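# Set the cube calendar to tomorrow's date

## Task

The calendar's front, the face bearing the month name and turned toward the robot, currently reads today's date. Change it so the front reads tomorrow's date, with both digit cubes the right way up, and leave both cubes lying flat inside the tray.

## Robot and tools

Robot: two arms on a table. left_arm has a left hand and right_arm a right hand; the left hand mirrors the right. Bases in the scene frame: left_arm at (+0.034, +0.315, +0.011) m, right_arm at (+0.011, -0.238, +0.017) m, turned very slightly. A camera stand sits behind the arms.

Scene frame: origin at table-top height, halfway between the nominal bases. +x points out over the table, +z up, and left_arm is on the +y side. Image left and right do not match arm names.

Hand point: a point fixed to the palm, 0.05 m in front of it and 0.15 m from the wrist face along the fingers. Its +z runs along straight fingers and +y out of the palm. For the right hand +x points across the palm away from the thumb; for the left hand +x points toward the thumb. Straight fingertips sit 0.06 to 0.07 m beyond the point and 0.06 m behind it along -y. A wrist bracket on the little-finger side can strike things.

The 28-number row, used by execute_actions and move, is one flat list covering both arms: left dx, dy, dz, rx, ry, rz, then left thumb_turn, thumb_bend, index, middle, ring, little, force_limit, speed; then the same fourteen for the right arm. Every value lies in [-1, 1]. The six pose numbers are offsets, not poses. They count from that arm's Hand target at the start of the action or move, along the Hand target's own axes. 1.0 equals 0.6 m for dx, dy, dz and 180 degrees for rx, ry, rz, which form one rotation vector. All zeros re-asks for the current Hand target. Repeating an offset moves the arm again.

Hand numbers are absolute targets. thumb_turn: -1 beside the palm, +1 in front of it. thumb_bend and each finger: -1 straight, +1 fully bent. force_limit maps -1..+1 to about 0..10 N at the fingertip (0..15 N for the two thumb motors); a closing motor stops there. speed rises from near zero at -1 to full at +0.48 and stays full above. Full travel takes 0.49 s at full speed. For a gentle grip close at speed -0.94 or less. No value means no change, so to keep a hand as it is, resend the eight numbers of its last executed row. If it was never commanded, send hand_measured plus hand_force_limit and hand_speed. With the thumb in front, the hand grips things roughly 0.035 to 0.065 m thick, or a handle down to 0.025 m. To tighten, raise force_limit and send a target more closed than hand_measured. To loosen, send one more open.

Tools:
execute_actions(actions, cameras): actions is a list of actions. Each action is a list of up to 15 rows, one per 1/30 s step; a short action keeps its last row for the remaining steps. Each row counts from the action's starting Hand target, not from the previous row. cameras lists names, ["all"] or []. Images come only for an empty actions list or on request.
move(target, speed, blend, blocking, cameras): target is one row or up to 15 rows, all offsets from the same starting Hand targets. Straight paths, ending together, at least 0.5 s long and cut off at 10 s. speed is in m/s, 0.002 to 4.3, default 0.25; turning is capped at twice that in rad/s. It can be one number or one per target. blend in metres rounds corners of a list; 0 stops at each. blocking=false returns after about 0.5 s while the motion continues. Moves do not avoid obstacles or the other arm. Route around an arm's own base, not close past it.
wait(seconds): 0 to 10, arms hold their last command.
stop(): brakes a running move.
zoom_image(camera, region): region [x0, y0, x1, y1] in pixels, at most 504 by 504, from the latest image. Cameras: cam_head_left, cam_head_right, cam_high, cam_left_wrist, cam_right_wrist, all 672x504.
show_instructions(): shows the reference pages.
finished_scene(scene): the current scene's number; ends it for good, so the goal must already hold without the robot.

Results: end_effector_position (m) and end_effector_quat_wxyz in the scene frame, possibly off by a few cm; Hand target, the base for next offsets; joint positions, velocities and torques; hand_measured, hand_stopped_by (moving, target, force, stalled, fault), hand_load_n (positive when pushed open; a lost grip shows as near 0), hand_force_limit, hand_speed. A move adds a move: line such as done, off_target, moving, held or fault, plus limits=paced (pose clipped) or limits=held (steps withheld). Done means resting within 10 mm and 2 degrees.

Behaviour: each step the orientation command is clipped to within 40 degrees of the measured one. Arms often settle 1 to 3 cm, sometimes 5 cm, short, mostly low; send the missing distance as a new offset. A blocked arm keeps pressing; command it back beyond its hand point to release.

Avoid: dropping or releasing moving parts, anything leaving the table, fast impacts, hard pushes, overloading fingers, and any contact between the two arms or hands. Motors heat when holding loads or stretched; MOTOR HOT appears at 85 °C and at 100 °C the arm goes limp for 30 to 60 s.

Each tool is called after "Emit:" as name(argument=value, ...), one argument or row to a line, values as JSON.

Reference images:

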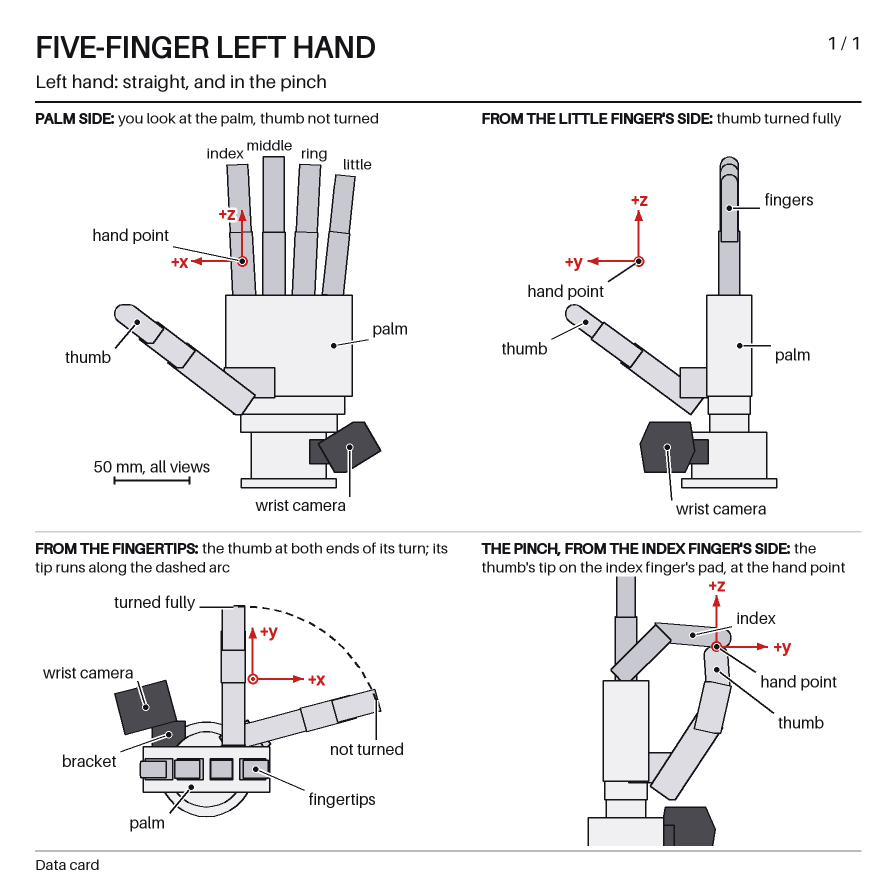

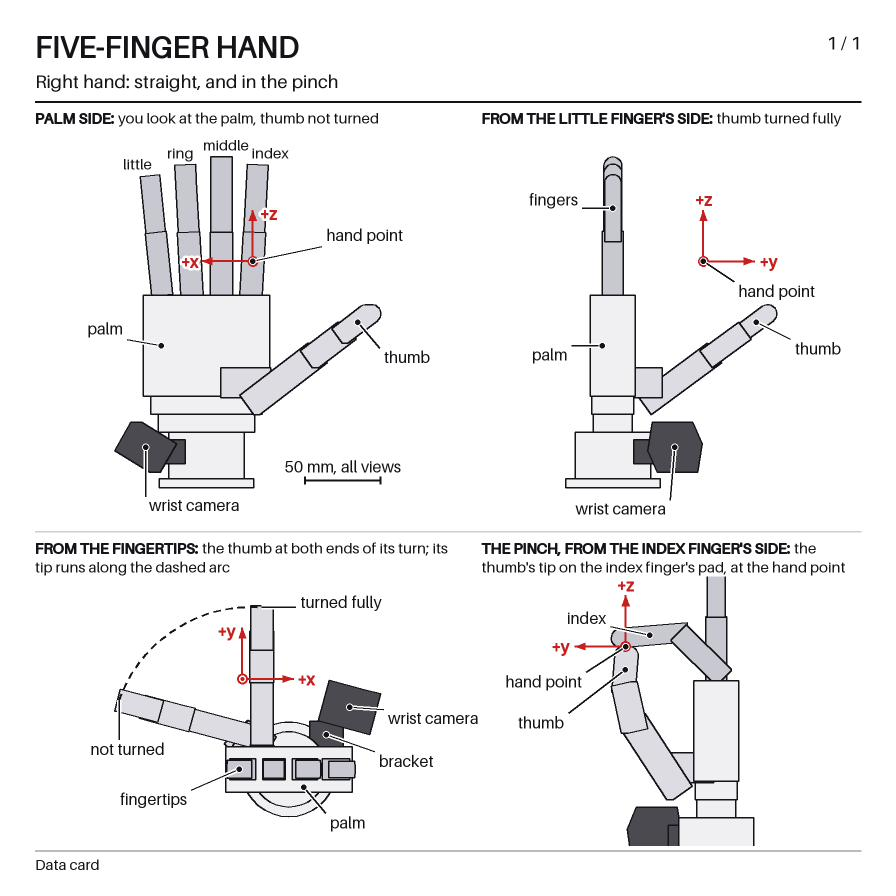

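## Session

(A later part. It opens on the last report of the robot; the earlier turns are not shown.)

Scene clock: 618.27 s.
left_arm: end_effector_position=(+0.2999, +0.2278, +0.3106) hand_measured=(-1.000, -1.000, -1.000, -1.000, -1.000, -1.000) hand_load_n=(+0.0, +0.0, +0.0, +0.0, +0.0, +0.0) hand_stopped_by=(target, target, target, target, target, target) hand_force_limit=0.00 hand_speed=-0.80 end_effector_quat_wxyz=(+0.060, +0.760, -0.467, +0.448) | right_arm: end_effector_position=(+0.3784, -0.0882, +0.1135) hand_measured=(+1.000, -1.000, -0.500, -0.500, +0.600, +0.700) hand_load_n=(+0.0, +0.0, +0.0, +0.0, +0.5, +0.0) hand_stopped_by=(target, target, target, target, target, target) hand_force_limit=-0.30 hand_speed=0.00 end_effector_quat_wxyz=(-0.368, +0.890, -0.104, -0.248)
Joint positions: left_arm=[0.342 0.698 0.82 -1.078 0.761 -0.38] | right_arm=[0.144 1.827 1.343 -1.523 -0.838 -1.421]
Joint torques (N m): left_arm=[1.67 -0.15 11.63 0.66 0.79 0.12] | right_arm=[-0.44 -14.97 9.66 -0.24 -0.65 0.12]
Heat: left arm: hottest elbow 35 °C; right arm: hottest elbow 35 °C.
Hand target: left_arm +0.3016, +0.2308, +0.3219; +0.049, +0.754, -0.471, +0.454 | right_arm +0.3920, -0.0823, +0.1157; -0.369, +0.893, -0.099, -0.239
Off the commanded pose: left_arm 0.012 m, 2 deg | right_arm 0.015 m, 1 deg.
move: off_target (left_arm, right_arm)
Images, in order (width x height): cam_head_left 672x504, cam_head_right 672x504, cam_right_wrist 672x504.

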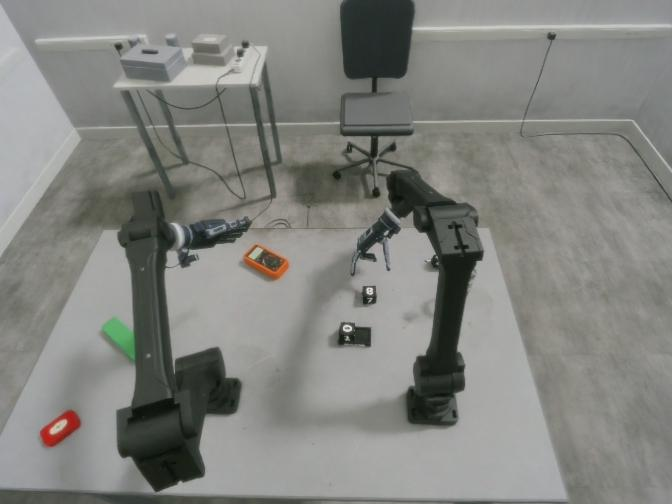

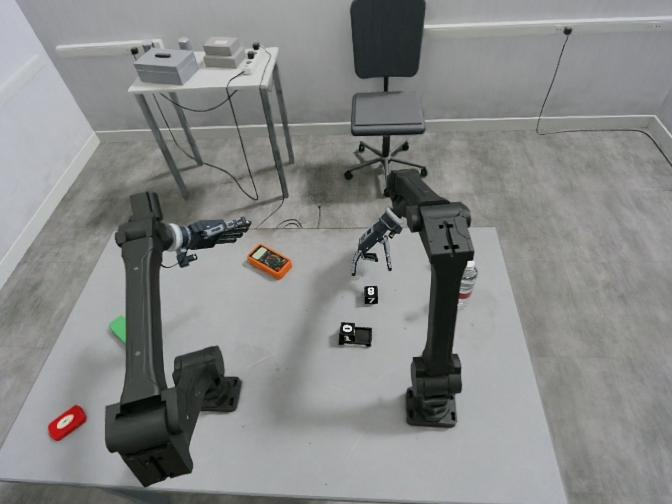

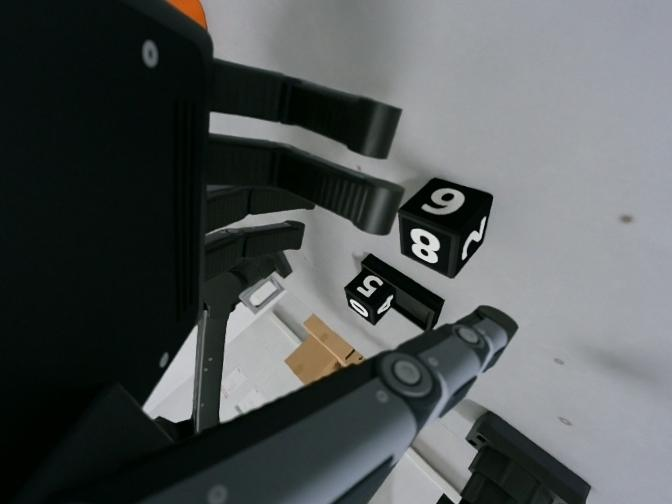

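Emit:
move(
  target=[0,0,0,0,0,0,-1,-1,-1,-1,-1,-1,0,-0.8,0.0317,0.0517,0.0533,0,0,0,1,-1,-0.5,-0.5,0.6,0.7,-0.3,0],
  speed=0.1,
  cameras=["cam_right_wrist"],
)

Scene clock: 641.10 s.
left_arm: end_effector_position=(+0.2999, +0.2278, +0.3106) hand_measured=(-1.000, -1.000, -1.000, -1.000, -1.000, -1.000) hand_load_n=(+0.0, -0.5, +0.0, +0.0, +0.0, +0.0) hand_stopped_by=(target, target, target, target, target, target) hand_force_limit=0.00 hand_speed=-0.80 end_effector_quat_wxyz=(+0.060, +0.760, -0.467, +0.448) | right_arm: end_effector_position=(+0.3881, -0.0865, +0.0747) hand_measured=(+1.000, -1.000, -0.500, -0.500, +0.600, +0.700) hand_load_n=(+0.0, +0.0, +0.0, +0.0, +0.0, +0.0) hand_stopped_by=(target, target, target, target, target, target) hand_force_limit=-0.30 hand_speed=0.00 end_effector_quat_wxyz=(-0.372, +0.894, -0.097, -0.231)
Joint positions: left_arm=[0.342 0.698 0.82 -1.078 0.761 -0.38] | right_arm=[0.145 1.873 1.311 -1.403 -0.839 -1.417]
Joint torques (N m): left_arm=[1.61 -0.26 11.58 0.66 0.8 0.12] | right_arm=[-0.32 -14.97 6.45 -0.13 -0.65 0.11]
Heat: left arm: hottest elbow 36 °C; right arm: hottest elbow 35 °C.
Hand target: left_arm +0.3016, +0.2308, +0.3219; +0.049, +0.754, -0.471, +0.454 | right_arm +0.3861, -0.0816, +0.0676; -0.369, +0.893, -0.099, -0.239
Off the commanded pose: left_arm 0.012 m, 2 deg | right_arm 0.009 m, 1 deg.
move: off_target (left_arm)
Images, in order (width x height): cam_right_wrist 672x504.

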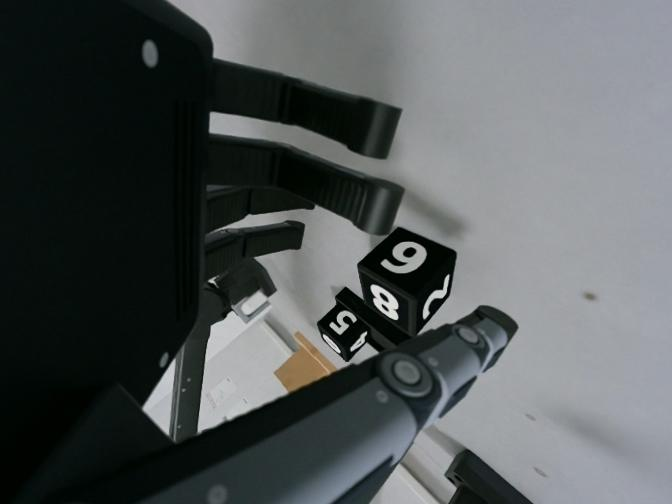

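Emit:
zoom_image(
  camera="cam_right_wrist",
  region=[330, 210, 480, 360],
)

Scaled by 3.360.

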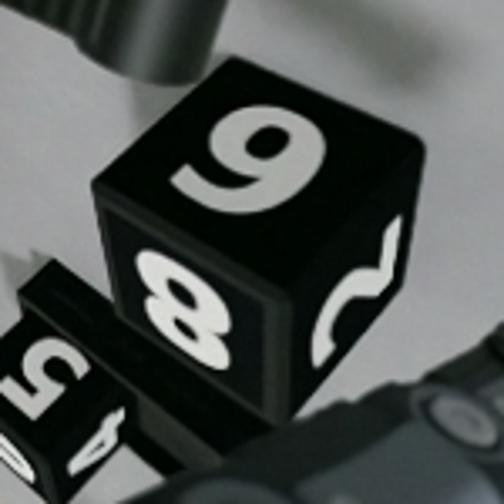

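Emit:
move(
  target=[0,0,0,0,0,0,-1,-1,-1,-1,-1,-1,0,-0.8,-0.0342,0.0178,0.0322,0,0,0,1,-1,-0.5,-0.5,-1,0.7,-0.3,0],
  speed=0.1,
  cameras=["cam_right_wrist"],
)

Emit:
zoom_image(
  camera="cam_right_wrist",
  region=[260, 200, 500, 440],
)

Scene clock: 732.00 s.
left_arm: end_effector_position=(+0.2999, +0.2278, +0.3106) hand_measured=(-1.000, -1.000, -1.000, -1.000, -1.000, -1.000) hand_load_n=(-0.5, +0.0, +0.0, +0.0, +0.0, +0.0) hand_stopped_by=(target, target, target, target, target, target) hand_force_limit=0.00 hand_speed=-0.80 end_effector_quat_wxyz=(+0.060, +0.760, -0.467, +0.448) | right_arm: end_effector_position=(+0.3573, -0.0794, +0.0557) hand_measured=(+1.000, -1.000, -0.500, -0.500, -1.000, +0.700) hand_load_n=(+0.0, +0.0, +0.0, +0.0, +0.0, +0.0) hand_stopped_by=(target, target, target, target, target, target) hand_force_limit=-0.30 hand_speed=0.00 end_effector_quat_wxyz=(-0.369, +0.891, -0.102, -0.244)
Joint positions: left_arm=[0.342 0.698 0.82 -1.078 0.761 -0.38] | right_arm=[0.168 1.852 1.209 -1.33 -0.847 -1.389]
Joint torques (N m): left_arm=[1.61 -0.26 11.6 0.66 0.79 0.12] | right_arm=[-0.5 -16.44 6.05 -0.14 -0.66 0.13]
Heat: left arm: hottest elbow 36 °C; right arm: hottest elbow 31 °C.
Hand target: left_arm +0.3016, +0.2308, +0.3219; +0.049, +0.754, -0.471, +0.454 | right_arm +0.3579, -0.0755, +0.0595; -0.369, +0.893, -0.099, -0.239
Off the commanded pose: left_arm 0.012 m, 2 deg | right_arm 0.005 m, 1 deg.
move: off_target (left_arm)
Images, in order (width x height): cam_right_wrist 672x504.

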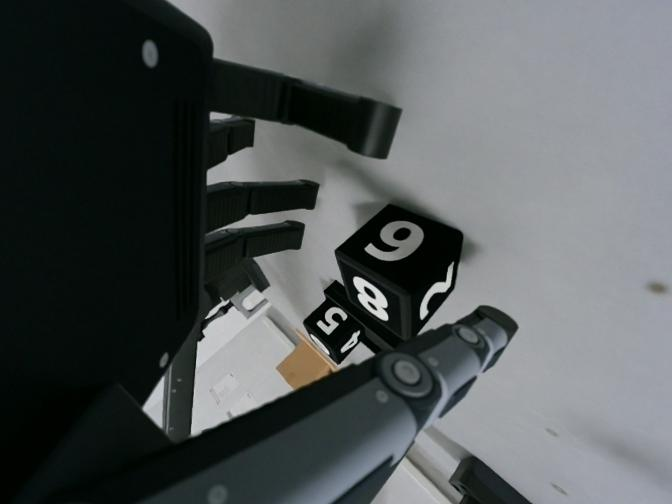

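Scaled by 2.100.

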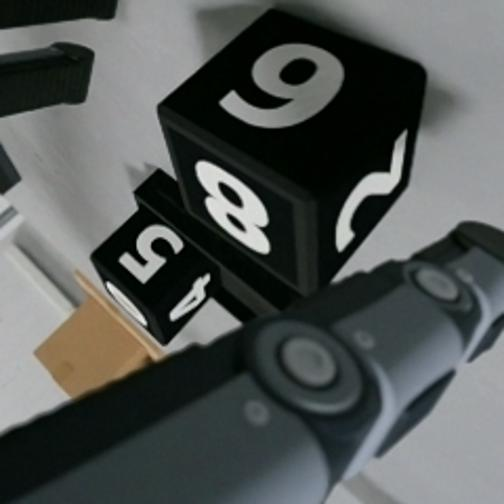

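Emit:
move(
  target=[0,0,0,0,0,0,-1,-1,-1,-1,-1,-1,0,-0.8,-0.006,0.0175,0.0195,0,0,0,1,-1,-0.5,-0.5,-1,0.7,-0.3,0],
  speed=0.05,
  cameras=["cam_right_wrist"],
)

Emit:
zoom_image(
  camera="cam_right_wrist",
  region=[240, 180, 480, 420],
)

Scene clock: 752.33 s.
left_arm: end_effector_position=(+0.2999, +0.2278, +0.3106) hand_measured=(-1.000, -1.000, -1.000, -1.000, -1.000, -1.000) hand_load_n=(-0.5, +0.0, +0.0, +0.0, +0.0, +0.0) hand_stopped_by=(target, target, target, target, target, target) hand_force_limit=0.00 hand_speed=-0.80 end_effector_quat_wxyz=(+0.060, +0.760, -0.467, +0.448) | right_arm: end_effector_position=(+0.3477, -0.0792, +0.0437) hand_measured=(+1.000, -1.000, -0.500, -0.500, -1.000, +0.700) hand_load_n=(+0.0, +0.0, +0.0, +0.0, +0.0, +0.0) hand_stopped_by=(target, target, target, target, target, target) hand_force_limit=-0.30 hand_speed=0.00 end_effector_quat_wxyz=(-0.369, +0.891, -0.103, -0.243)
Joint positions: left_arm=[0.342 0.698 0.82 -1.078 0.761 -0.38] | right_arm=[0.17 1.85 1.166 -1.283 -0.85 -1.381]
Joint torques (N m): left_arm=[1.61 -0.26 11.62 0.66 0.79 0.12] | right_arm=[-0.21 -16.32 5.6 -0.12 -0.65 0.13]
Heat: left arm: hottest elbow 36 °C; right arm: hottest elbow 31 °C.
Hand target: left_arm +0.3016, +0.2308, +0.3219; +0.049, +0.754, -0.471, +0.454 | right_arm +0.3468, -0.0747, +0.0476; -0.369, +0.893, -0.099, -0.239
Off the commanded pose: left_arm 0.012 m, 2 deg | right_arm 0.006 m, 1 deg.
move: off_target (left_arm)
Images, in order (width x height): cam_right_wrist 672x504.

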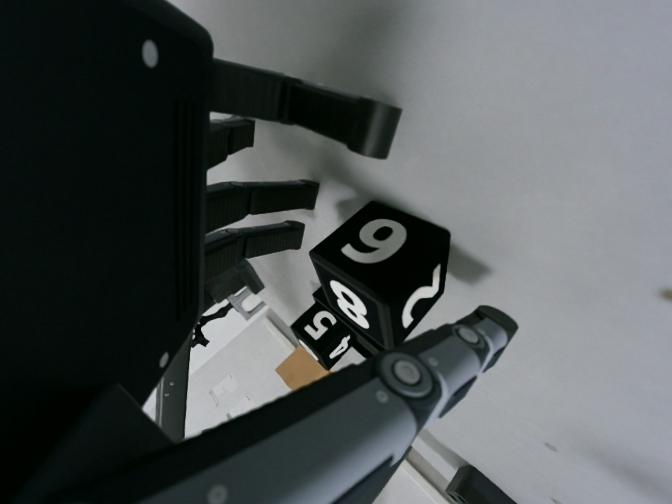

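Scaled by 2.100.

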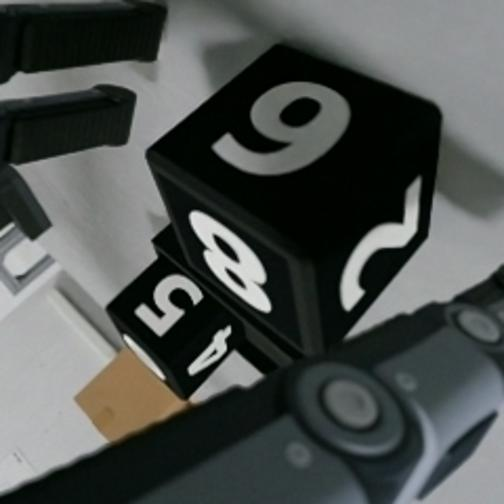

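Emit:
move(
  target=[0,0,0,0,0,0,-1,-1,-1,-1,-1,-1,0,-0.8,0,0,0,0,0,0,1,-0.5,0.15,0.15,-1,0.7,0.0,-0.88],
  speed=0.05,
  cameras=["cam_right_wrist"],
)

Emit:
wait(
  seconds=1.5,
  cameras=["cam_right_wrist"],
)

Scene clock: 769.17 s.
left_arm: end_effector_position=(+0.2999, +0.2278, +0.3106) hand_measured=(-1.000, -1.000, -1.000, -1.000, -1.000, -1.000) hand_load_n=(-0.5, +0.0, +0.0, +0.0, +0.0, +0.0) hand_stopped_by=(target, target, target, target, target, target) hand_force_limit=0.00 hand_speed=-0.80 end_effector_quat_wxyz=(+0.060, +0.760, -0.467, +0.448) | right_arm: end_effector_position=(+0.3478, -0.0785, +0.0448) hand_measured=(+1.000, -0.730, +0.056, +0.022, -1.000, +0.700) hand_load_n=(-2.5, +10.5, +6.5, +4.0, -0.5, +0.0) hand_stopped_by=(target, force, force, force, target, target) hand_force_limit=0.00 hand_speed=-0.88 end_effector_quat_wxyz=(-0.370, +0.891, -0.103, -0.243)
Joint positions: left_arm=[0.342 0.698 0.82 -1.078 0.761 -0.38] | right_arm=[0.171 1.848 1.166 -1.283 -0.851 -1.379]
Joint torques (N m): left_arm=[1.73 -0.21 11.59 0.64 0.8 0.12] | right_arm=[-0.32 -16.26 5.61 -0.12 -0.58 0.11]
Heat: left arm: hottest elbow 36 °C; right arm: hottest elbow 31 °C.
Hand target: left_arm +0.3016, +0.2308, +0.3219; +0.049, +0.754, -0.471, +0.454 | right_arm +0.3469, -0.0747, +0.0477; -0.369, +0.893, -0.099, -0.239
Off the commanded pose: left_arm 0.012 m, 2 deg | right_arm 0.005 m, 1 deg.
move: off_target (left_arm)
Images, in order (width x height): cam_right_wrist 672x504.

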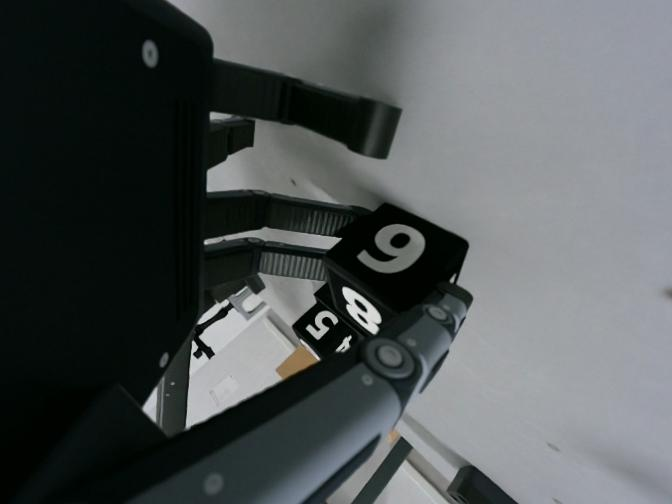

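Scene clock: 770.67 s.
left_arm: end_effector_position=(+0.2999, +0.2278, +0.3106) hand_measured=(-1.000, -1.000, -1.000, -1.000, -1.000, -1.000) hand_load_n=(+0.0, +0.0, +0.0, +0.0, +0.0, +0.0) hand_stopped_by=(target, target, target, target, target, target) hand_force_limit=0.00 hand_speed=-0.80 end_effector_quat_wxyz=(+0.060, +0.760, -0.467, +0.448) | right_arm: end_effector_position=(+0.3478, -0.0785, +0.0448) hand_measured=(+1.000, -0.730, +0.056, +0.022, -1.000, +0.700) hand_load_n=(-2.5, +10.0, +6.5, +4.0, +0.0, +0.0) hand_stopped_by=(target, force, force, force, target, target) hand_force_limit=0.00 hand_speed=-0.88 end_effector_quat_wxyz=(-0.370, +0.891, -0.103, -0.243)
Joint positions: left_arm=[0.342 0.698 0.82 -1.078 0.761 -0.38] | right_arm=[0.171 1.848 1.166 -1.283 -0.851 -1.379]
Joint torques (N m): left_arm=[1.61 -0.38 11.6 0.66 0.8 0.12] | right_arm=[-0.32 -16.15 5.61 -0.12 -0.57 0.11]
Heat: left arm: hottest elbow 36 °C; right arm: hottest elbow 31 °C.
Hand target: left_arm +0.3016, +0.2308, +0.3219; +0.049, +0.754, -0.471, +0.454 | right_arm +0.3469, -0.0747, +0.0477; -0.369, +0.893, -0.099, -0.239
Off the commanded pose: left_arm 0.012 m, 2 deg | right_arm 0.005 m, 1 deg.
wait: 1.50 s; at rest by 0.17 s
Images, in order (width x height): cam_right_wrist 672x504.

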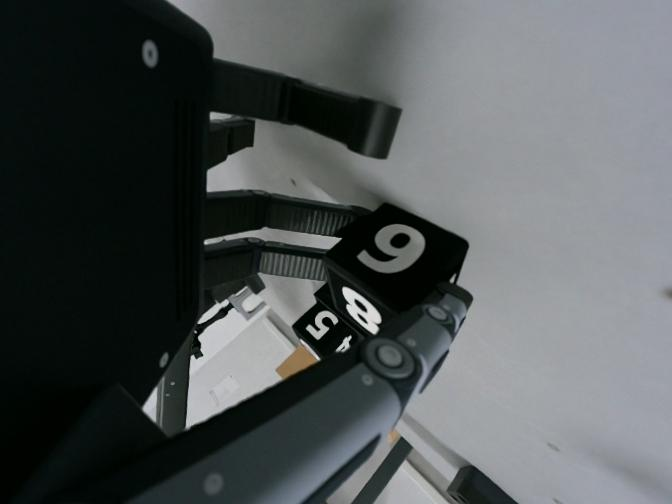

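Emit:
move(
  target=[0,0,0,0,0,0,-1,-1,-1,-1,-1,-1,0,-0.8,-0.0417,-0.051,-0.051,0,0,0,1,-0.5,0.15,0.15,-1,0.7,0.0,-0.88],
  speed=0.1,
  cameras=["cam_right_wrist"],
)

Scene clock: 782.73 s.
left_arm: end_effector_position=(+0.2999, +0.2278, +0.3106) hand_measured=(-1.000, -1.000, -1.000, -1.000, -1.000, -1.000) hand_load_n=(+0.0, +0.0, +0.0, +0.0, +0.0, +0.0) hand_stopped_by=(target, target, target, target, target, target) hand_force_limit=0.00 hand_speed=-0.80 end_effector_quat_wxyz=(+0.060, +0.760, -0.467, +0.448) | right_arm: end_effector_position=(+0.3368, -0.0801, +0.0869) hand_measured=(+1.000, -0.730, +0.056, +0.022, -1.000, +0.700) hand_load_n=(-2.5, +10.0, +6.5, +4.5, +0.0, +0.0) hand_stopped_by=(target, force, force, force, target, target) hand_force_limit=0.00 hand_speed=-0.88 end_effector_quat_wxyz=(-0.369, +0.890, -0.106, -0.248)
Joint positions: left_arm=[0.342 0.698 0.82 -1.078 0.761 -0.38] | right_arm=[0.171 1.765 1.174 -1.385 -0.851 -1.379]
Joint torques (N m): left_arm=[1.55 -0.21 11.6 0.64 0.79 0.13] | right_arm=[-0.32 -15.03 9.02 -0.98 -0.58 0.11]
Heat: left arm: hottest elbow 36 °C; right arm: hottest elbow 31 °C.
Hand target: left_arm +0.3016, +0.2308, +0.3219; +0.049, +0.754, -0.471, +0.454 | right_arm +0.3468, -0.0746, +0.0976; -0.369, +0.893, -0.099, -0.239
Off the commanded pose: left_arm 0.012 m, 2 deg | right_arm 0.016 m, 1 deg.
move: off_target (left_arm, right_arm)
Images, in order (width x height): cam_right_wrist 672x504.

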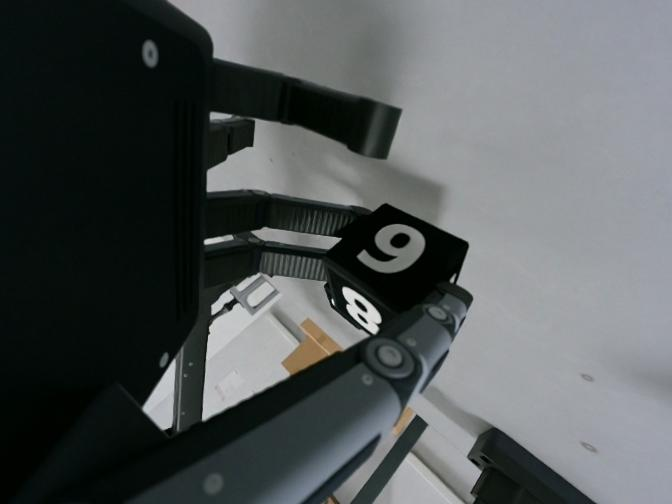

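Emit:
move(
  target=[
    [0,0,0,0,0,0,-1,-1,-1,-1,-1,-1,0,-0.8,-0.0687,-0.0618,-0.1678,0,0,0,1,-0.5,0.15,0.15,-1,0.7,0.0,-0.88],
    [0,0,0,0,0,0,-1,-1,-1,-1,-1,-1,0,-0.8,-0.0687,-0.0618,-0.1678,0,0.3535,-0.3535,1,-0.5,0.15,0.15,-1,0.7,0.0,-0.88],
  ],
  speed=[0.15,0.3],
  blend=[0.02,0],
  cameras=["cam_right_wrist","cam_head_left"],
)

Scene clock: 793.33 s.
left_arm: end_effector_position=(+0.2999, +0.2278, +0.3106) hand_measured=(-1.000, -1.000, -1.000, -1.000, -1.000, -1.000) hand_load_n=(+0.0, +0.0, +0.0, +0.0, +0.0, +0.0) hand_stopped_by=(target, target, target, target, target, target) hand_force_limit=0.00 hand_speed=-0.80 end_effector_quat_wxyz=(+0.060, +0.760, -0.467, +0.448) | right_arm: end_effector_position=(+0.3577, -0.1231, +0.1963) hand_measured=(+1.000, -0.730, +0.056, +0.022, -1.000, +0.700) hand_load_n=(-2.0, +10.0, +6.0, +4.0, +0.0, +0.0) hand_stopped_by=(target, force, force, force, target, target) hand_force_limit=0.00 hand_speed=-0.88 end_effector_quat_wxyz=(-0.333, +0.808, +0.180, +0.452)
Joint positions: left_arm=[0.342 0.698 0.82 -1.078 0.761 -0.38] | right_arm=[0.135 0.692 0.458 -0.264 -0.686 -1.486]
Joint torques (N m): left_arm=[1.49 -0.32 11.6 0.66 0.79 0.11] | right_arm=[-0.26 -2.67 9.62 2.71 -0.25 -0.19]
Heat: left arm: hottest elbow 36 °C; right arm: hottest elbow 32 °C.
Hand target: left_arm +0.3016, +0.2308, +0.3219; +0.049, +0.754, -0.471, +0.454 | right_arm +0.3597, -0.1195, +0.2025; -0.331, +0.800, +0.192, +0.462
Off the commanded pose: left_arm 0.012 m, 2 deg | right_arm 0.008 m, 2 deg.
move: off_target (left_arm)
Images, in order (width x height): cam_head_left 672x504, cam_right_wrist 672x504.

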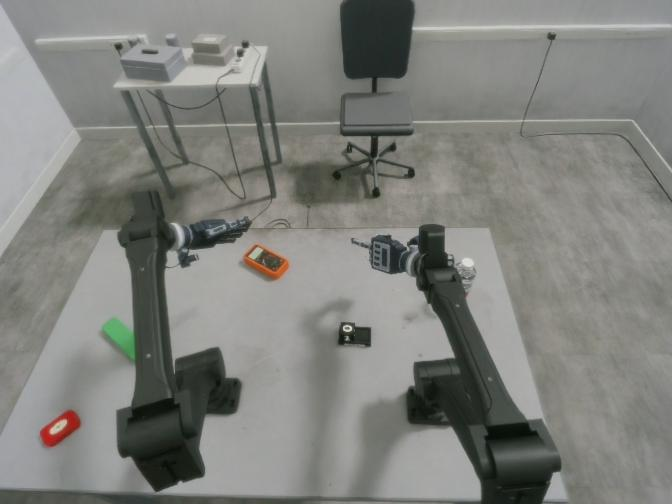

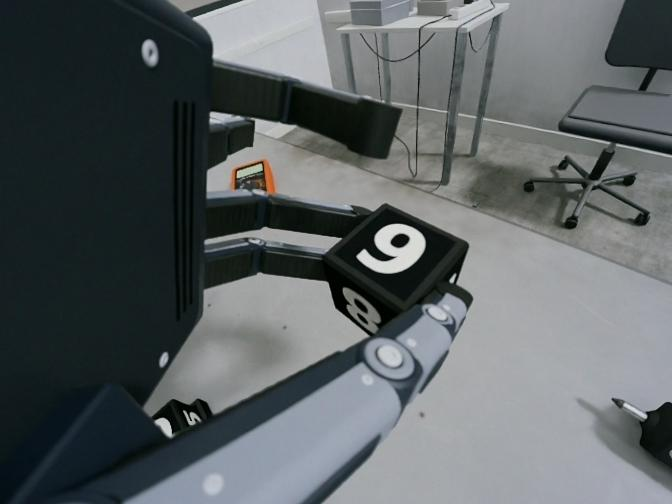

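Emit:
move(
  target=[0,0,0,0,0,0,-1,-1,-1,-1,-1,-1,0,-0.8,-0.2222,0.0603,0.0887,0,0,0,1,-0.5,0.15,0.15,-1,0.7,0.0,-0.88],
  speed=0.12,
  cameras=["cam_right_wrist","cam_head_left"],
)

Scene clock: 804.20 s.
left_arm: end_effector_position=(+0.2999, +0.2278, +0.3106) hand_measured=(-1.000, -1.000, -1.000, -1.000, -1.000, -1.000) hand_load_n=(+0.0, +0.0, +0.0, +0.0, +0.0, +0.0) hand_stopped_by=(target, target, target, target, target, target) hand_force_limit=0.00 hand_speed=-0.80 end_effector_quat_wxyz=(+0.060, +0.760, -0.467, +0.448) | right_arm: end_effector_position=(+0.3471, -0.1117, +0.0528) hand_measured=(+1.000, -0.730, +0.056, +0.022, -1.000, +0.700) hand_load_n=(-2.5, +10.0, +6.5, +4.0, +0.0, +0.0) hand_stopped_by=(target, force, force, force, target, target) hand_force_limit=0.00 hand_speed=-0.88 end_effector_quat_wxyz=(-0.328, +0.804, +0.190, +0.458)
Joint positions: left_arm=[0.342 0.698 0.82 -1.078 0.761 -0.38] | right_arm=[0.2 1.101 0.151 0.482 -0.627 -1.47]
Joint torques (N m): left_arm=[1.61 -0.32 11.62 0.64 0.8 0.12] | right_arm=[-0.32 -3.84 6.3 2.77 -0.22 0.01]
Heat: left arm: hottest elbow 36 °C; right arm: hottest elbow 32 °C.
Hand target: left_arm +0.3016, +0.2308, +0.3219; +0.049, +0.754, -0.471, +0.454 | right_arm +0.3478, -0.1076, +0.0555; -0.331, +0.800, +0.192, +0.462
Off the commanded pose: left_arm 0.012 m, 2 deg | right_arm 0.005 m, 1 deg.
move: off_target (left_arm)
Images, in order (width x height): cam_head_left 672x504, cam_right_wrist 672x504.

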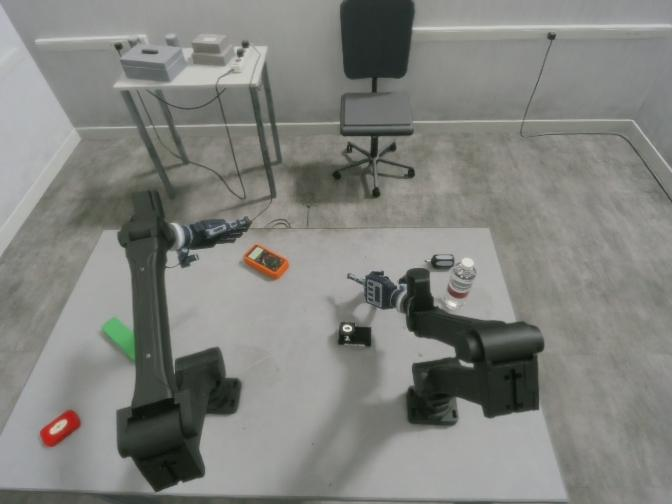

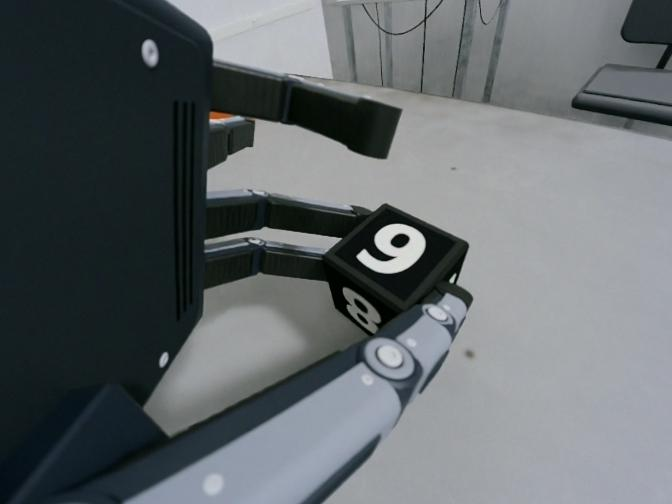

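Emit:
move(
  target=[0,0,0,0,0,0,-1,-1,-1,-1,-1,-1,0,-0.8,-0.026,0.0106,0.0106,0,0,0,1,-0.5,0.15,0.15,-1,0.7,0.0,-0.88],
  speed=0.04,
  cameras=["cam_right_wrist"],
)

Scene clock: 812.37 s.
left_arm: end_effector_position=(+0.2999, +0.2278, +0.3106) hand_measured=(-1.000, -1.000, -1.000, -1.000, -1.000, -1.000) hand_load_n=(+0.0, +0.0, +0.0, +0.0, +0.0, +0.0) hand_stopped_by=(target, target, target, target, target, target) hand_force_limit=0.00 hand_speed=-0.80 end_effector_quat_wxyz=(+0.060, +0.760, -0.467, +0.448) | right_arm: end_effector_position=(+0.3491, -0.1114, +0.0379) hand_measured=(+1.000, -0.730, +0.056, +0.022, -1.000, +0.700) hand_load_n=(-2.5, +10.0, +6.5, +4.0, +0.0, +0.0) hand_stopped_by=(target, force, force, force, target, target) hand_force_limit=0.00 hand_speed=-0.88 end_effector_quat_wxyz=(-0.328, +0.802, +0.191, +0.462)
Joint positions: left_arm=[0.342 0.698 0.82 -1.078 0.761 -0.38] | right_arm=[0.2 1.221 0.135 0.628 -0.627 -1.469]
Joint torques (N m): left_arm=[1.44 -0.32 11.6 0.64 0.79 0.11] | right_arm=[-0.32 -4.07 5.14 2.78 -0.22 0.03]
Heat: left arm: hottest elbow 36 °C; right arm: hottest elbow 32 °C.
Hand target: left_arm +0.3016, +0.2308, +0.3219; +0.049, +0.754, -0.471, +0.454 | right_arm +0.3479, -0.1077, +0.0376; -0.331, +0.800, +0.192, +0.462
Off the commanded pose: left_arm 0.012 m, 2 deg | right_arm 0.004 m, 0 deg.
move: off_target (left_arm)
Images, in order (width x height): cam_right_wrist 672x504.

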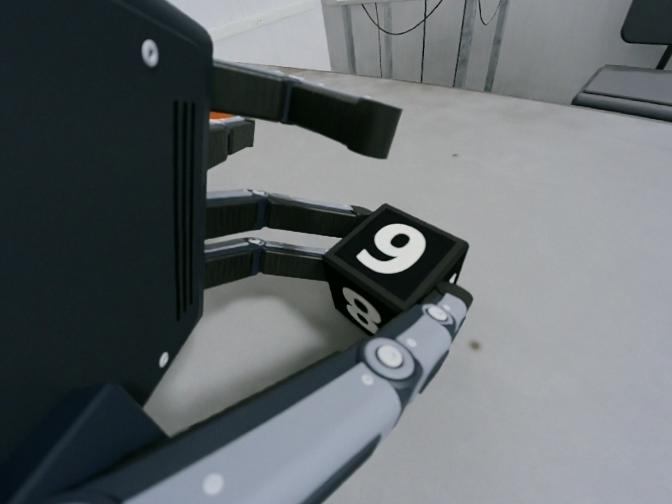

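Emit:
move(
  target=[0,0,0,0,0,0,-1,-1,-1,-1,-1,-1,0,-0.8,-0.013,0.0053,0.0053,0,0,0,1,-0.5,0.15,0.15,-1,0.7,0.0,-0.88],
  speed=0.03,
)

Emit:
move(
  target=[0,0,0,0,0,0,-1,-1,-1,-1,-1,-1,0,-0.8,-0.0087,0.0035,0.0035,0,0,0,1,-0.5,0.15,0.15,-1,0.7,0.0,-0.88],
  speed=0.03,
  cameras=["cam_right_wrist"],
)

Emit:
zoom_image(
  camera="cam_right_wrist",
  region=[300, 180, 500, 380],
)

Scene clock: 819.13 s.
left_arm: end_effector_position=(+0.2999, +0.2278, +0.3106) hand_measured=(-1.000, -1.000, -1.000, -1.000, -1.000, -1.000) hand_load_n=(+0.0, +0.0, +0.0, +0.0, +0.0, +0.0) hand_stopped_by=(target, target, target, target, target, target) hand_force_limit=0.00 hand_speed=-0.80 end_effector_quat_wxyz=(+0.060, +0.760, -0.467, +0.448) | right_arm: end_effector_position=(+0.3510, -0.1109, +0.0320) hand_measured=(+1.000, -0.730, +0.056, +0.022, -1.000, +0.700) hand_load_n=(-2.5, +9.0, +5.5, +4.5, +0.0, +0.0) hand_stopped_by=(target, force, force, force, target, target) hand_force_limit=0.00 hand_speed=-0.88 end_effector_quat_wxyz=(-0.327, +0.799, +0.192, +0.466)
Joint positions: left_arm=[0.342 0.698 0.82 -1.078 0.761 -0.38] | right_arm=[0.201 1.285 0.13 0.706 -0.627 -1.469]
Joint torques (N m): left_arm=[1.32 -0.38 11.6 0.58 0.79 0.13] | right_arm=[-0.32 -3.9 4.48 2.73 -0.22 0.03]
Heat: left arm: hottest elbow 36 °C; right arm: hottest elbow 32 °C.
Hand target: left_arm +0.3016, +0.2308, +0.3219; +0.049, +0.754, -0.471, +0.454 | right_arm +0.3478, -0.1077, +0.0284; -0.331, +0.800, +0.192, +0.462
Off the commanded pose: left_arm 0.012 m, 2 deg | right_arm 0.006 m, 1 deg.
move: off_target (left_arm)

Scene clock: 819.93 s.
left_arm: end_effector_position=(+0.2999, +0.2278, +0.3106) hand_measured=(-1.000, -1.000, -1.000, -1.000, -1.000, -1.000) hand_load_n=(+0.0, +0.0, +0.0, +0.0, +0.0, +0.0) hand_stopped_by=(target, target, target, target, target, target) hand_force_limit=0.00 hand_speed=-0.80 end_effector_quat_wxyz=(+0.060, +0.760, -0.467, +0.448) | right_arm: end_effector_position=(+0.3545, -0.1103, +0.0309) hand_measured=(+1.000, -0.730, +0.056, +0.022, -1.000, +0.700) hand_load_n=(-2.0, +7.0, +2.5, +4.0, -0.5, +0.0) hand_stopped_by=(target, force, force, force, target, target) hand_force_limit=0.00 hand_speed=-0.88 end_effector_quat_wxyz=(-0.327, +0.795, +0.194, +0.472)
Joint positions: left_arm=[0.342 0.698 0.82 -1.078 0.761 -0.38] | right_arm=[0.201 1.326 0.13 0.764 -0.627 -1.469]
Joint torques (N m): left_arm=[1.49 -0.26 11.56 0.66 0.79 0.11] | right_arm=[-0.38 -3.78 3.85 2.47 -0.22 0.02]
Heat: left arm: hottest elbow 36 °C; right arm: hottest elbow 31 °C.
Hand target: left_arm +0.3016, +0.2308, +0.3219; +0.049, +0.754, -0.471, +0.454 | right_arm +0.3479, -0.1077, +0.0226; -0.331, +0.800, +0.192, +0.462
Off the commanded pose: left_arm 0.012 m, 2 deg | right_arm 0.011 m, 1 deg.
move: off_target (left_arm, right_arm)
Images, in order (width x height): cam_right_wrist 672x504.

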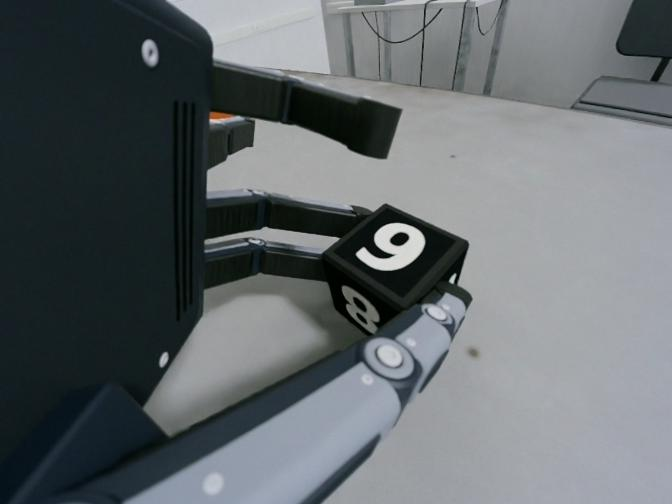

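Scaled by 2.520.

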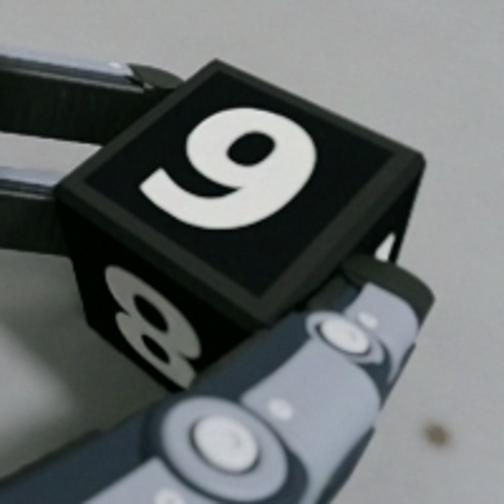

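Emit:
move(
  target=[0,0,0,0,0,0,-1,-1,-1,-1,-1,-1,0,-0.8,0.0087,-0.0035,-0.0035,0,0,0,1,-1,-0.5,-0.5,-1,0.7,-0.3,-0.7],
  speed=0.03,
  cameras=["cam_right_wrist"],
)

Scene clock: 826.03 s.
left_arm: end_effector_position=(+0.2999, +0.2278, +0.3106) hand_measured=(-1.000, -1.000, -1.000, -1.000, -1.000, -1.000) hand_load_n=(+0.0, +0.0, +0.0, +0.0, +0.0, +0.0) hand_stopped_by=(target, target, target, target, target, target) hand_force_limit=0.00 hand_speed=-0.80 end_effector_quat_wxyz=(+0.060, +0.760, -0.467, +0.448) | right_arm: end_effector_position=(+0.3509, -0.1110, +0.0283) hand_measured=(+1.000, -1.000, -0.500, -0.500, -1.000, +0.700) hand_load_n=(+0.0, +0.0, +0.0, +0.0, +0.0, +0.0) hand_stopped_by=(target, target, target, target, target, target) hand_force_limit=-0.30 hand_speed=-0.70 end_effector_quat_wxyz=(-0.327, +0.800, +0.191, +0.465)
Joint positions: left_arm=[0.342 0.698 0.82 -1.078 0.761 -0.38] | right_arm=[0.201 1.312 0.128 0.733 -0.626 -1.469]
Joint torques (N m): left_arm=[1.55 -0.32 11.62 0.69 0.79 0.11] | right_arm=[-0.32 -5.95 4.42 1.69 -0.23 0.03]
Heat: left arm: hottest elbow 36 °C; right arm: hottest elbow 31 °C.
Hand target: left_arm +0.3016, +0.2308, +0.3219; +0.049, +0.754, -0.471, +0.454 | right_arm +0.3480, -0.1077, +0.0285; -0.331, +0.800, +0.192, +0.462
Off the commanded pose: left_arm 0.012 m, 2 deg | right_arm 0.004 m, 1 deg.
move: off_target (left_arm)
Images, in order (width x height): cam_right_wrist 672x504.

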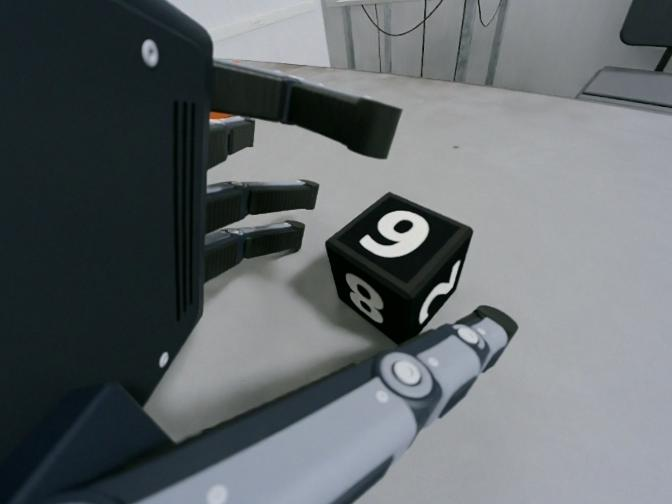

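Emit:
move(
  target=[
    [0,0,0,0,0,0,-1,-1,-1,-1,-1,-1,0,-0.8,0,-0.0589,-0.0589,0,0,0,1,-1,-0.5,-0.5,-1,0.7,-0.3,-0.7],
    [0,0,0,0,0,0,-1,-1,-1,-1,-1,-1,0,-0.8,0.146,-0.1277,-0.1277,0,0,0,1,-1,-0.5,-0.5,-1,0.7,-0.3,-0.7],
  ],
  speed=[0.08,0.2],
  blend=[0.01,0],
  cameras=["cam_right_wrist","cam_head_left"],
)

Emit:
zoom_image(
  camera="cam_head_left",
  region=[300, 250, 420, 370],
)

Scene clock: 836.80 s.
left_arm: end_effector_position=(+0.2999, +0.2278, +0.3106) hand_measured=(-1.000, -1.000, -1.000, -1.000, -1.000, -1.000) hand_load_n=(+0.0, +0.0, +0.0, +0.0, +0.0, +0.0) hand_stopped_by=(target, target, target, target, target, target) hand_force_limit=0.00 hand_speed=-0.80 end_effector_quat_wxyz=(+0.060, +0.760, -0.467, +0.448) | right_arm: end_effector_position=(+0.2915, -0.1111, +0.1348) hand_measured=(+1.000, -1.000, -0.500, -0.500, -1.000, +0.700) hand_load_n=(+0.5, +0.0, +0.0, +0.0, +0.0, +0.0) hand_stopped_by=(target, target, target, target, target, target) hand_force_limit=-0.30 hand_speed=-0.70 end_effector_quat_wxyz=(-0.329, +0.811, +0.186, +0.447)
Joint positions: left_arm=[0.342 0.698 0.82 -1.078 0.761 -0.38] | right_arm=[0.266 0.442 0.233 -0.263 -0.57 -1.431]
Joint torques (N m): left_arm=[1.61 -0.38 11.56 0.65 0.78 0.11] | right_arm=[-0.67 -0.32 12.7 1.73 -0.28 -0.04]
Heat: left arm: hottest elbow 36 °C; right arm: hottest elbow 31 °C.
Hand target: left_arm +0.3016, +0.2308, +0.3219; +0.049, +0.754, -0.471, +0.454 | right_arm +0.2978, -0.1075, +0.1585; -0.331, +0.800, +0.192, +0.462
Off the commanded pose: left_arm 0.012 m, 2 deg | right_arm 0.025 m, 2 deg.
move: off_target (left_arm, right_arm)
Images, in order (width x height): cam_head_left 672x504, cam_right_wrist 672x504.

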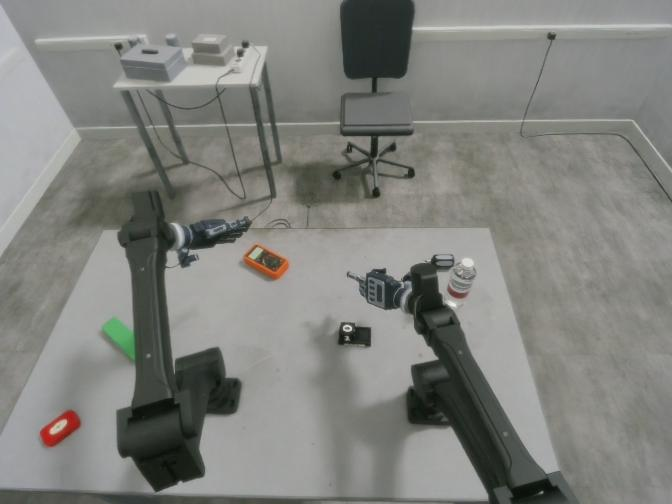

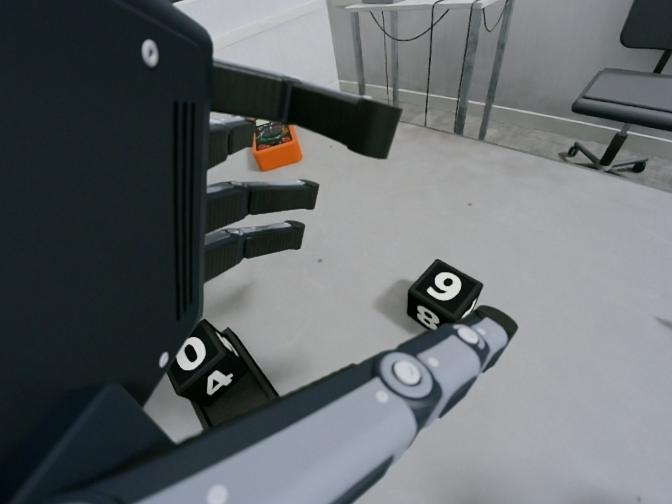

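Scaled by 4.200.

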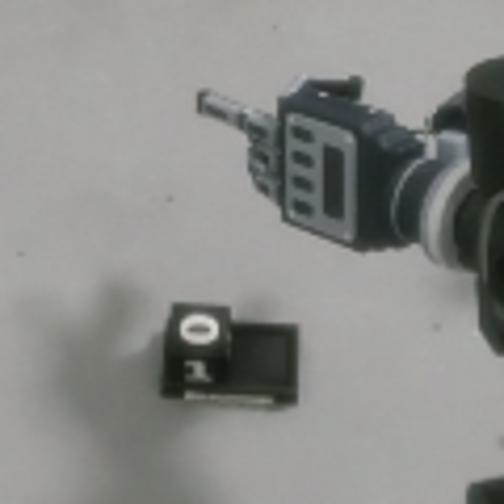

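Emit:
move(
  target=[
    [0,0,0,0,0,0,-1,-1,-1,-1,-1,-1,0,-0.8,0.1055,0.0348,-0.0122,0,0,0,1,-1,-0.5,-0.5,-1,-1,-0.3,-0.2],
    [0,0,0,0,0,0,-1,-1,-1,-1,-1,-1,0,-0.8,0.1055,0.0348,-0.0122,-0.2596,0.1344,0.5015,1,-1,-0.5,-0.5,-1,-1,-0.3,-0.2],
  ],
  speed=0.3,
  blend=[0.02,0],
  cameras=["cam_right_wrist","cam_head_left","cam_high"],
)

Emit:
zoom_image(
  camera="cam_head_left",
  region=[310, 260, 410, 360],
)

Scene clock: 846.50 s.
left_arm: end_effector_position=(+0.2999, +0.2278, +0.3106) hand_measured=(-1.000, -1.000, -1.000, -1.000, -1.000, -1.000) hand_load_n=(+0.0, +0.0, +0.0, +0.0, +0.0, +0.0) hand_stopped_by=(target, target, target, target, target, target) hand_force_limit=0.00 hand_speed=-0.80 end_effector_quat_wxyz=(+0.060, +0.760, -0.467, +0.448) | right_arm: end_effector_position=(+0.3240, -0.1294, +0.1863) hand_measured=(+1.000, -1.000, -0.500, -0.500, -1.000, -1.000) hand_load_n=(+0.0, +0.0, +0.0, +0.0, +0.0, +0.0) hand_stopped_by=(target, target, target, target, target, target) hand_force_limit=-0.30 hand_speed=-0.20 end_effector_quat_wxyz=(-0.258, +0.665, -0.649, +0.264)
Joint positions: left_arm=[0.342 0.698 0.82 -1.078 0.761 -0.38] | right_arm=[0.372 0.807 0.695 -0.731 0.232 0.229]
Joint torques (N m): left_arm=[1.55 -0.15 11.58 0.64 0.8 0.1] | right_arm=[-1.79 -2.84 13.55 1.32 0.13 0.09]
Heat: left arm: hottest elbow 36 °C; right arm: hottest elbow 32 °C.
Hand target: left_arm +0.3016, +0.2308, +0.3219; +0.049, +0.754, -0.471, +0.454 | right_arm +0.3377, -0.1273, +0.2087; -0.271, +0.654, -0.653, +0.271
Off the commanded pose: left_arm 0.012 m, 2 deg | right_arm 0.026 m, 2 deg.
move: off_target (left_arm, right_arm)
Images, in order (width x height): cam_head_left 672x504, cam_high 672x504, cam_right_wrist 672x504.

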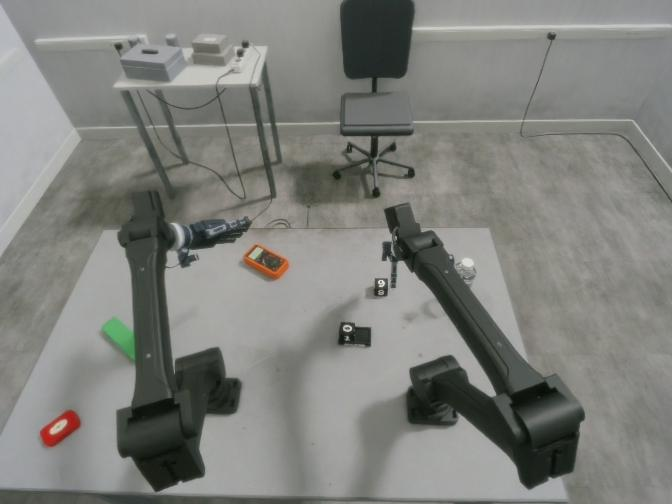

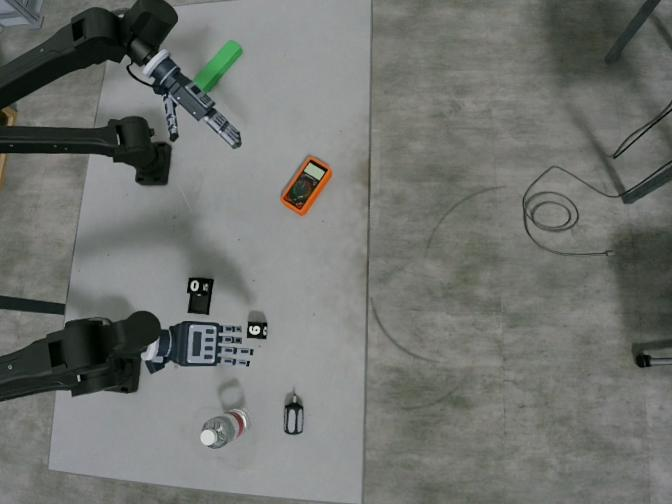

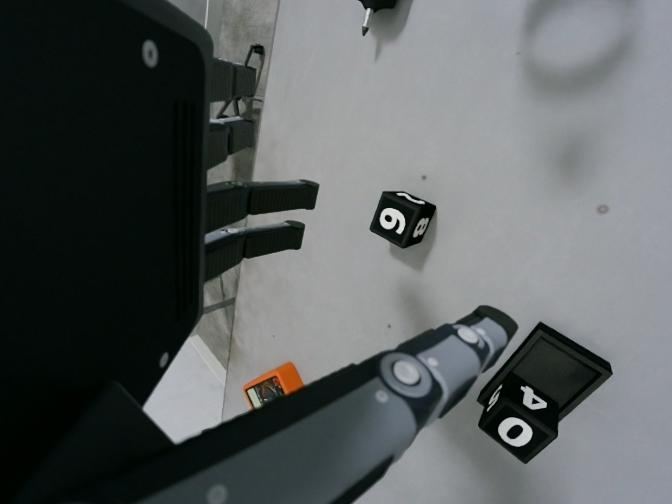

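Scaled by 5.040.

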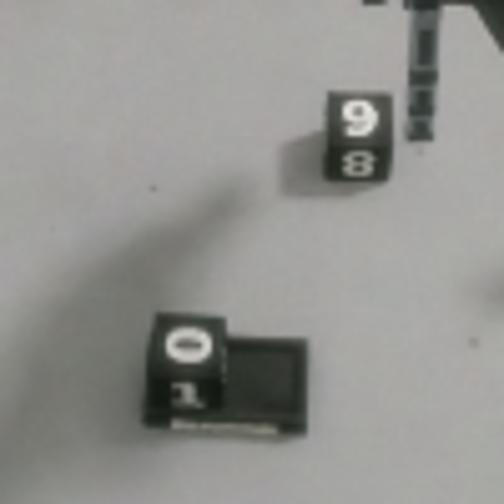

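Emit:
zoom_image(
  camera="cam_high",
  region=[170, 260, 290, 350],
)

Emit:
zoom_image(
  camera="cam_right_wrist",
  region=[350, 170, 470, 290],
)

Scaled by 4.200.

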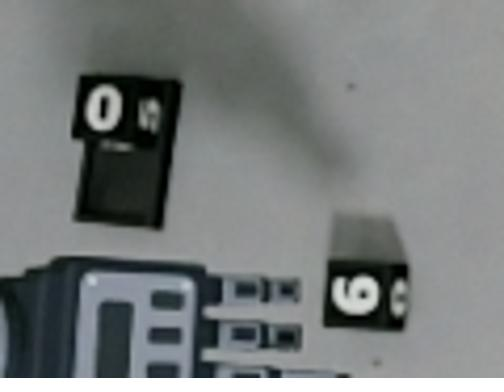

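Scaled by 4.200.

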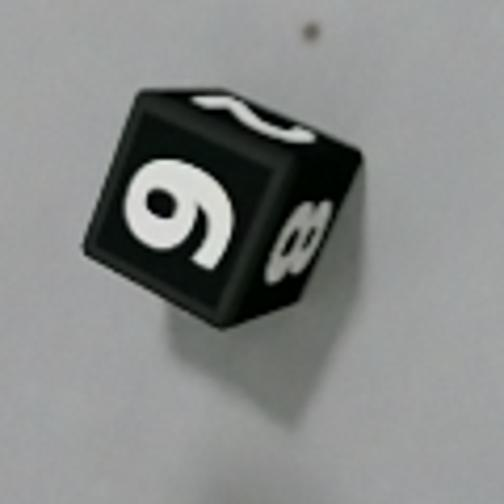

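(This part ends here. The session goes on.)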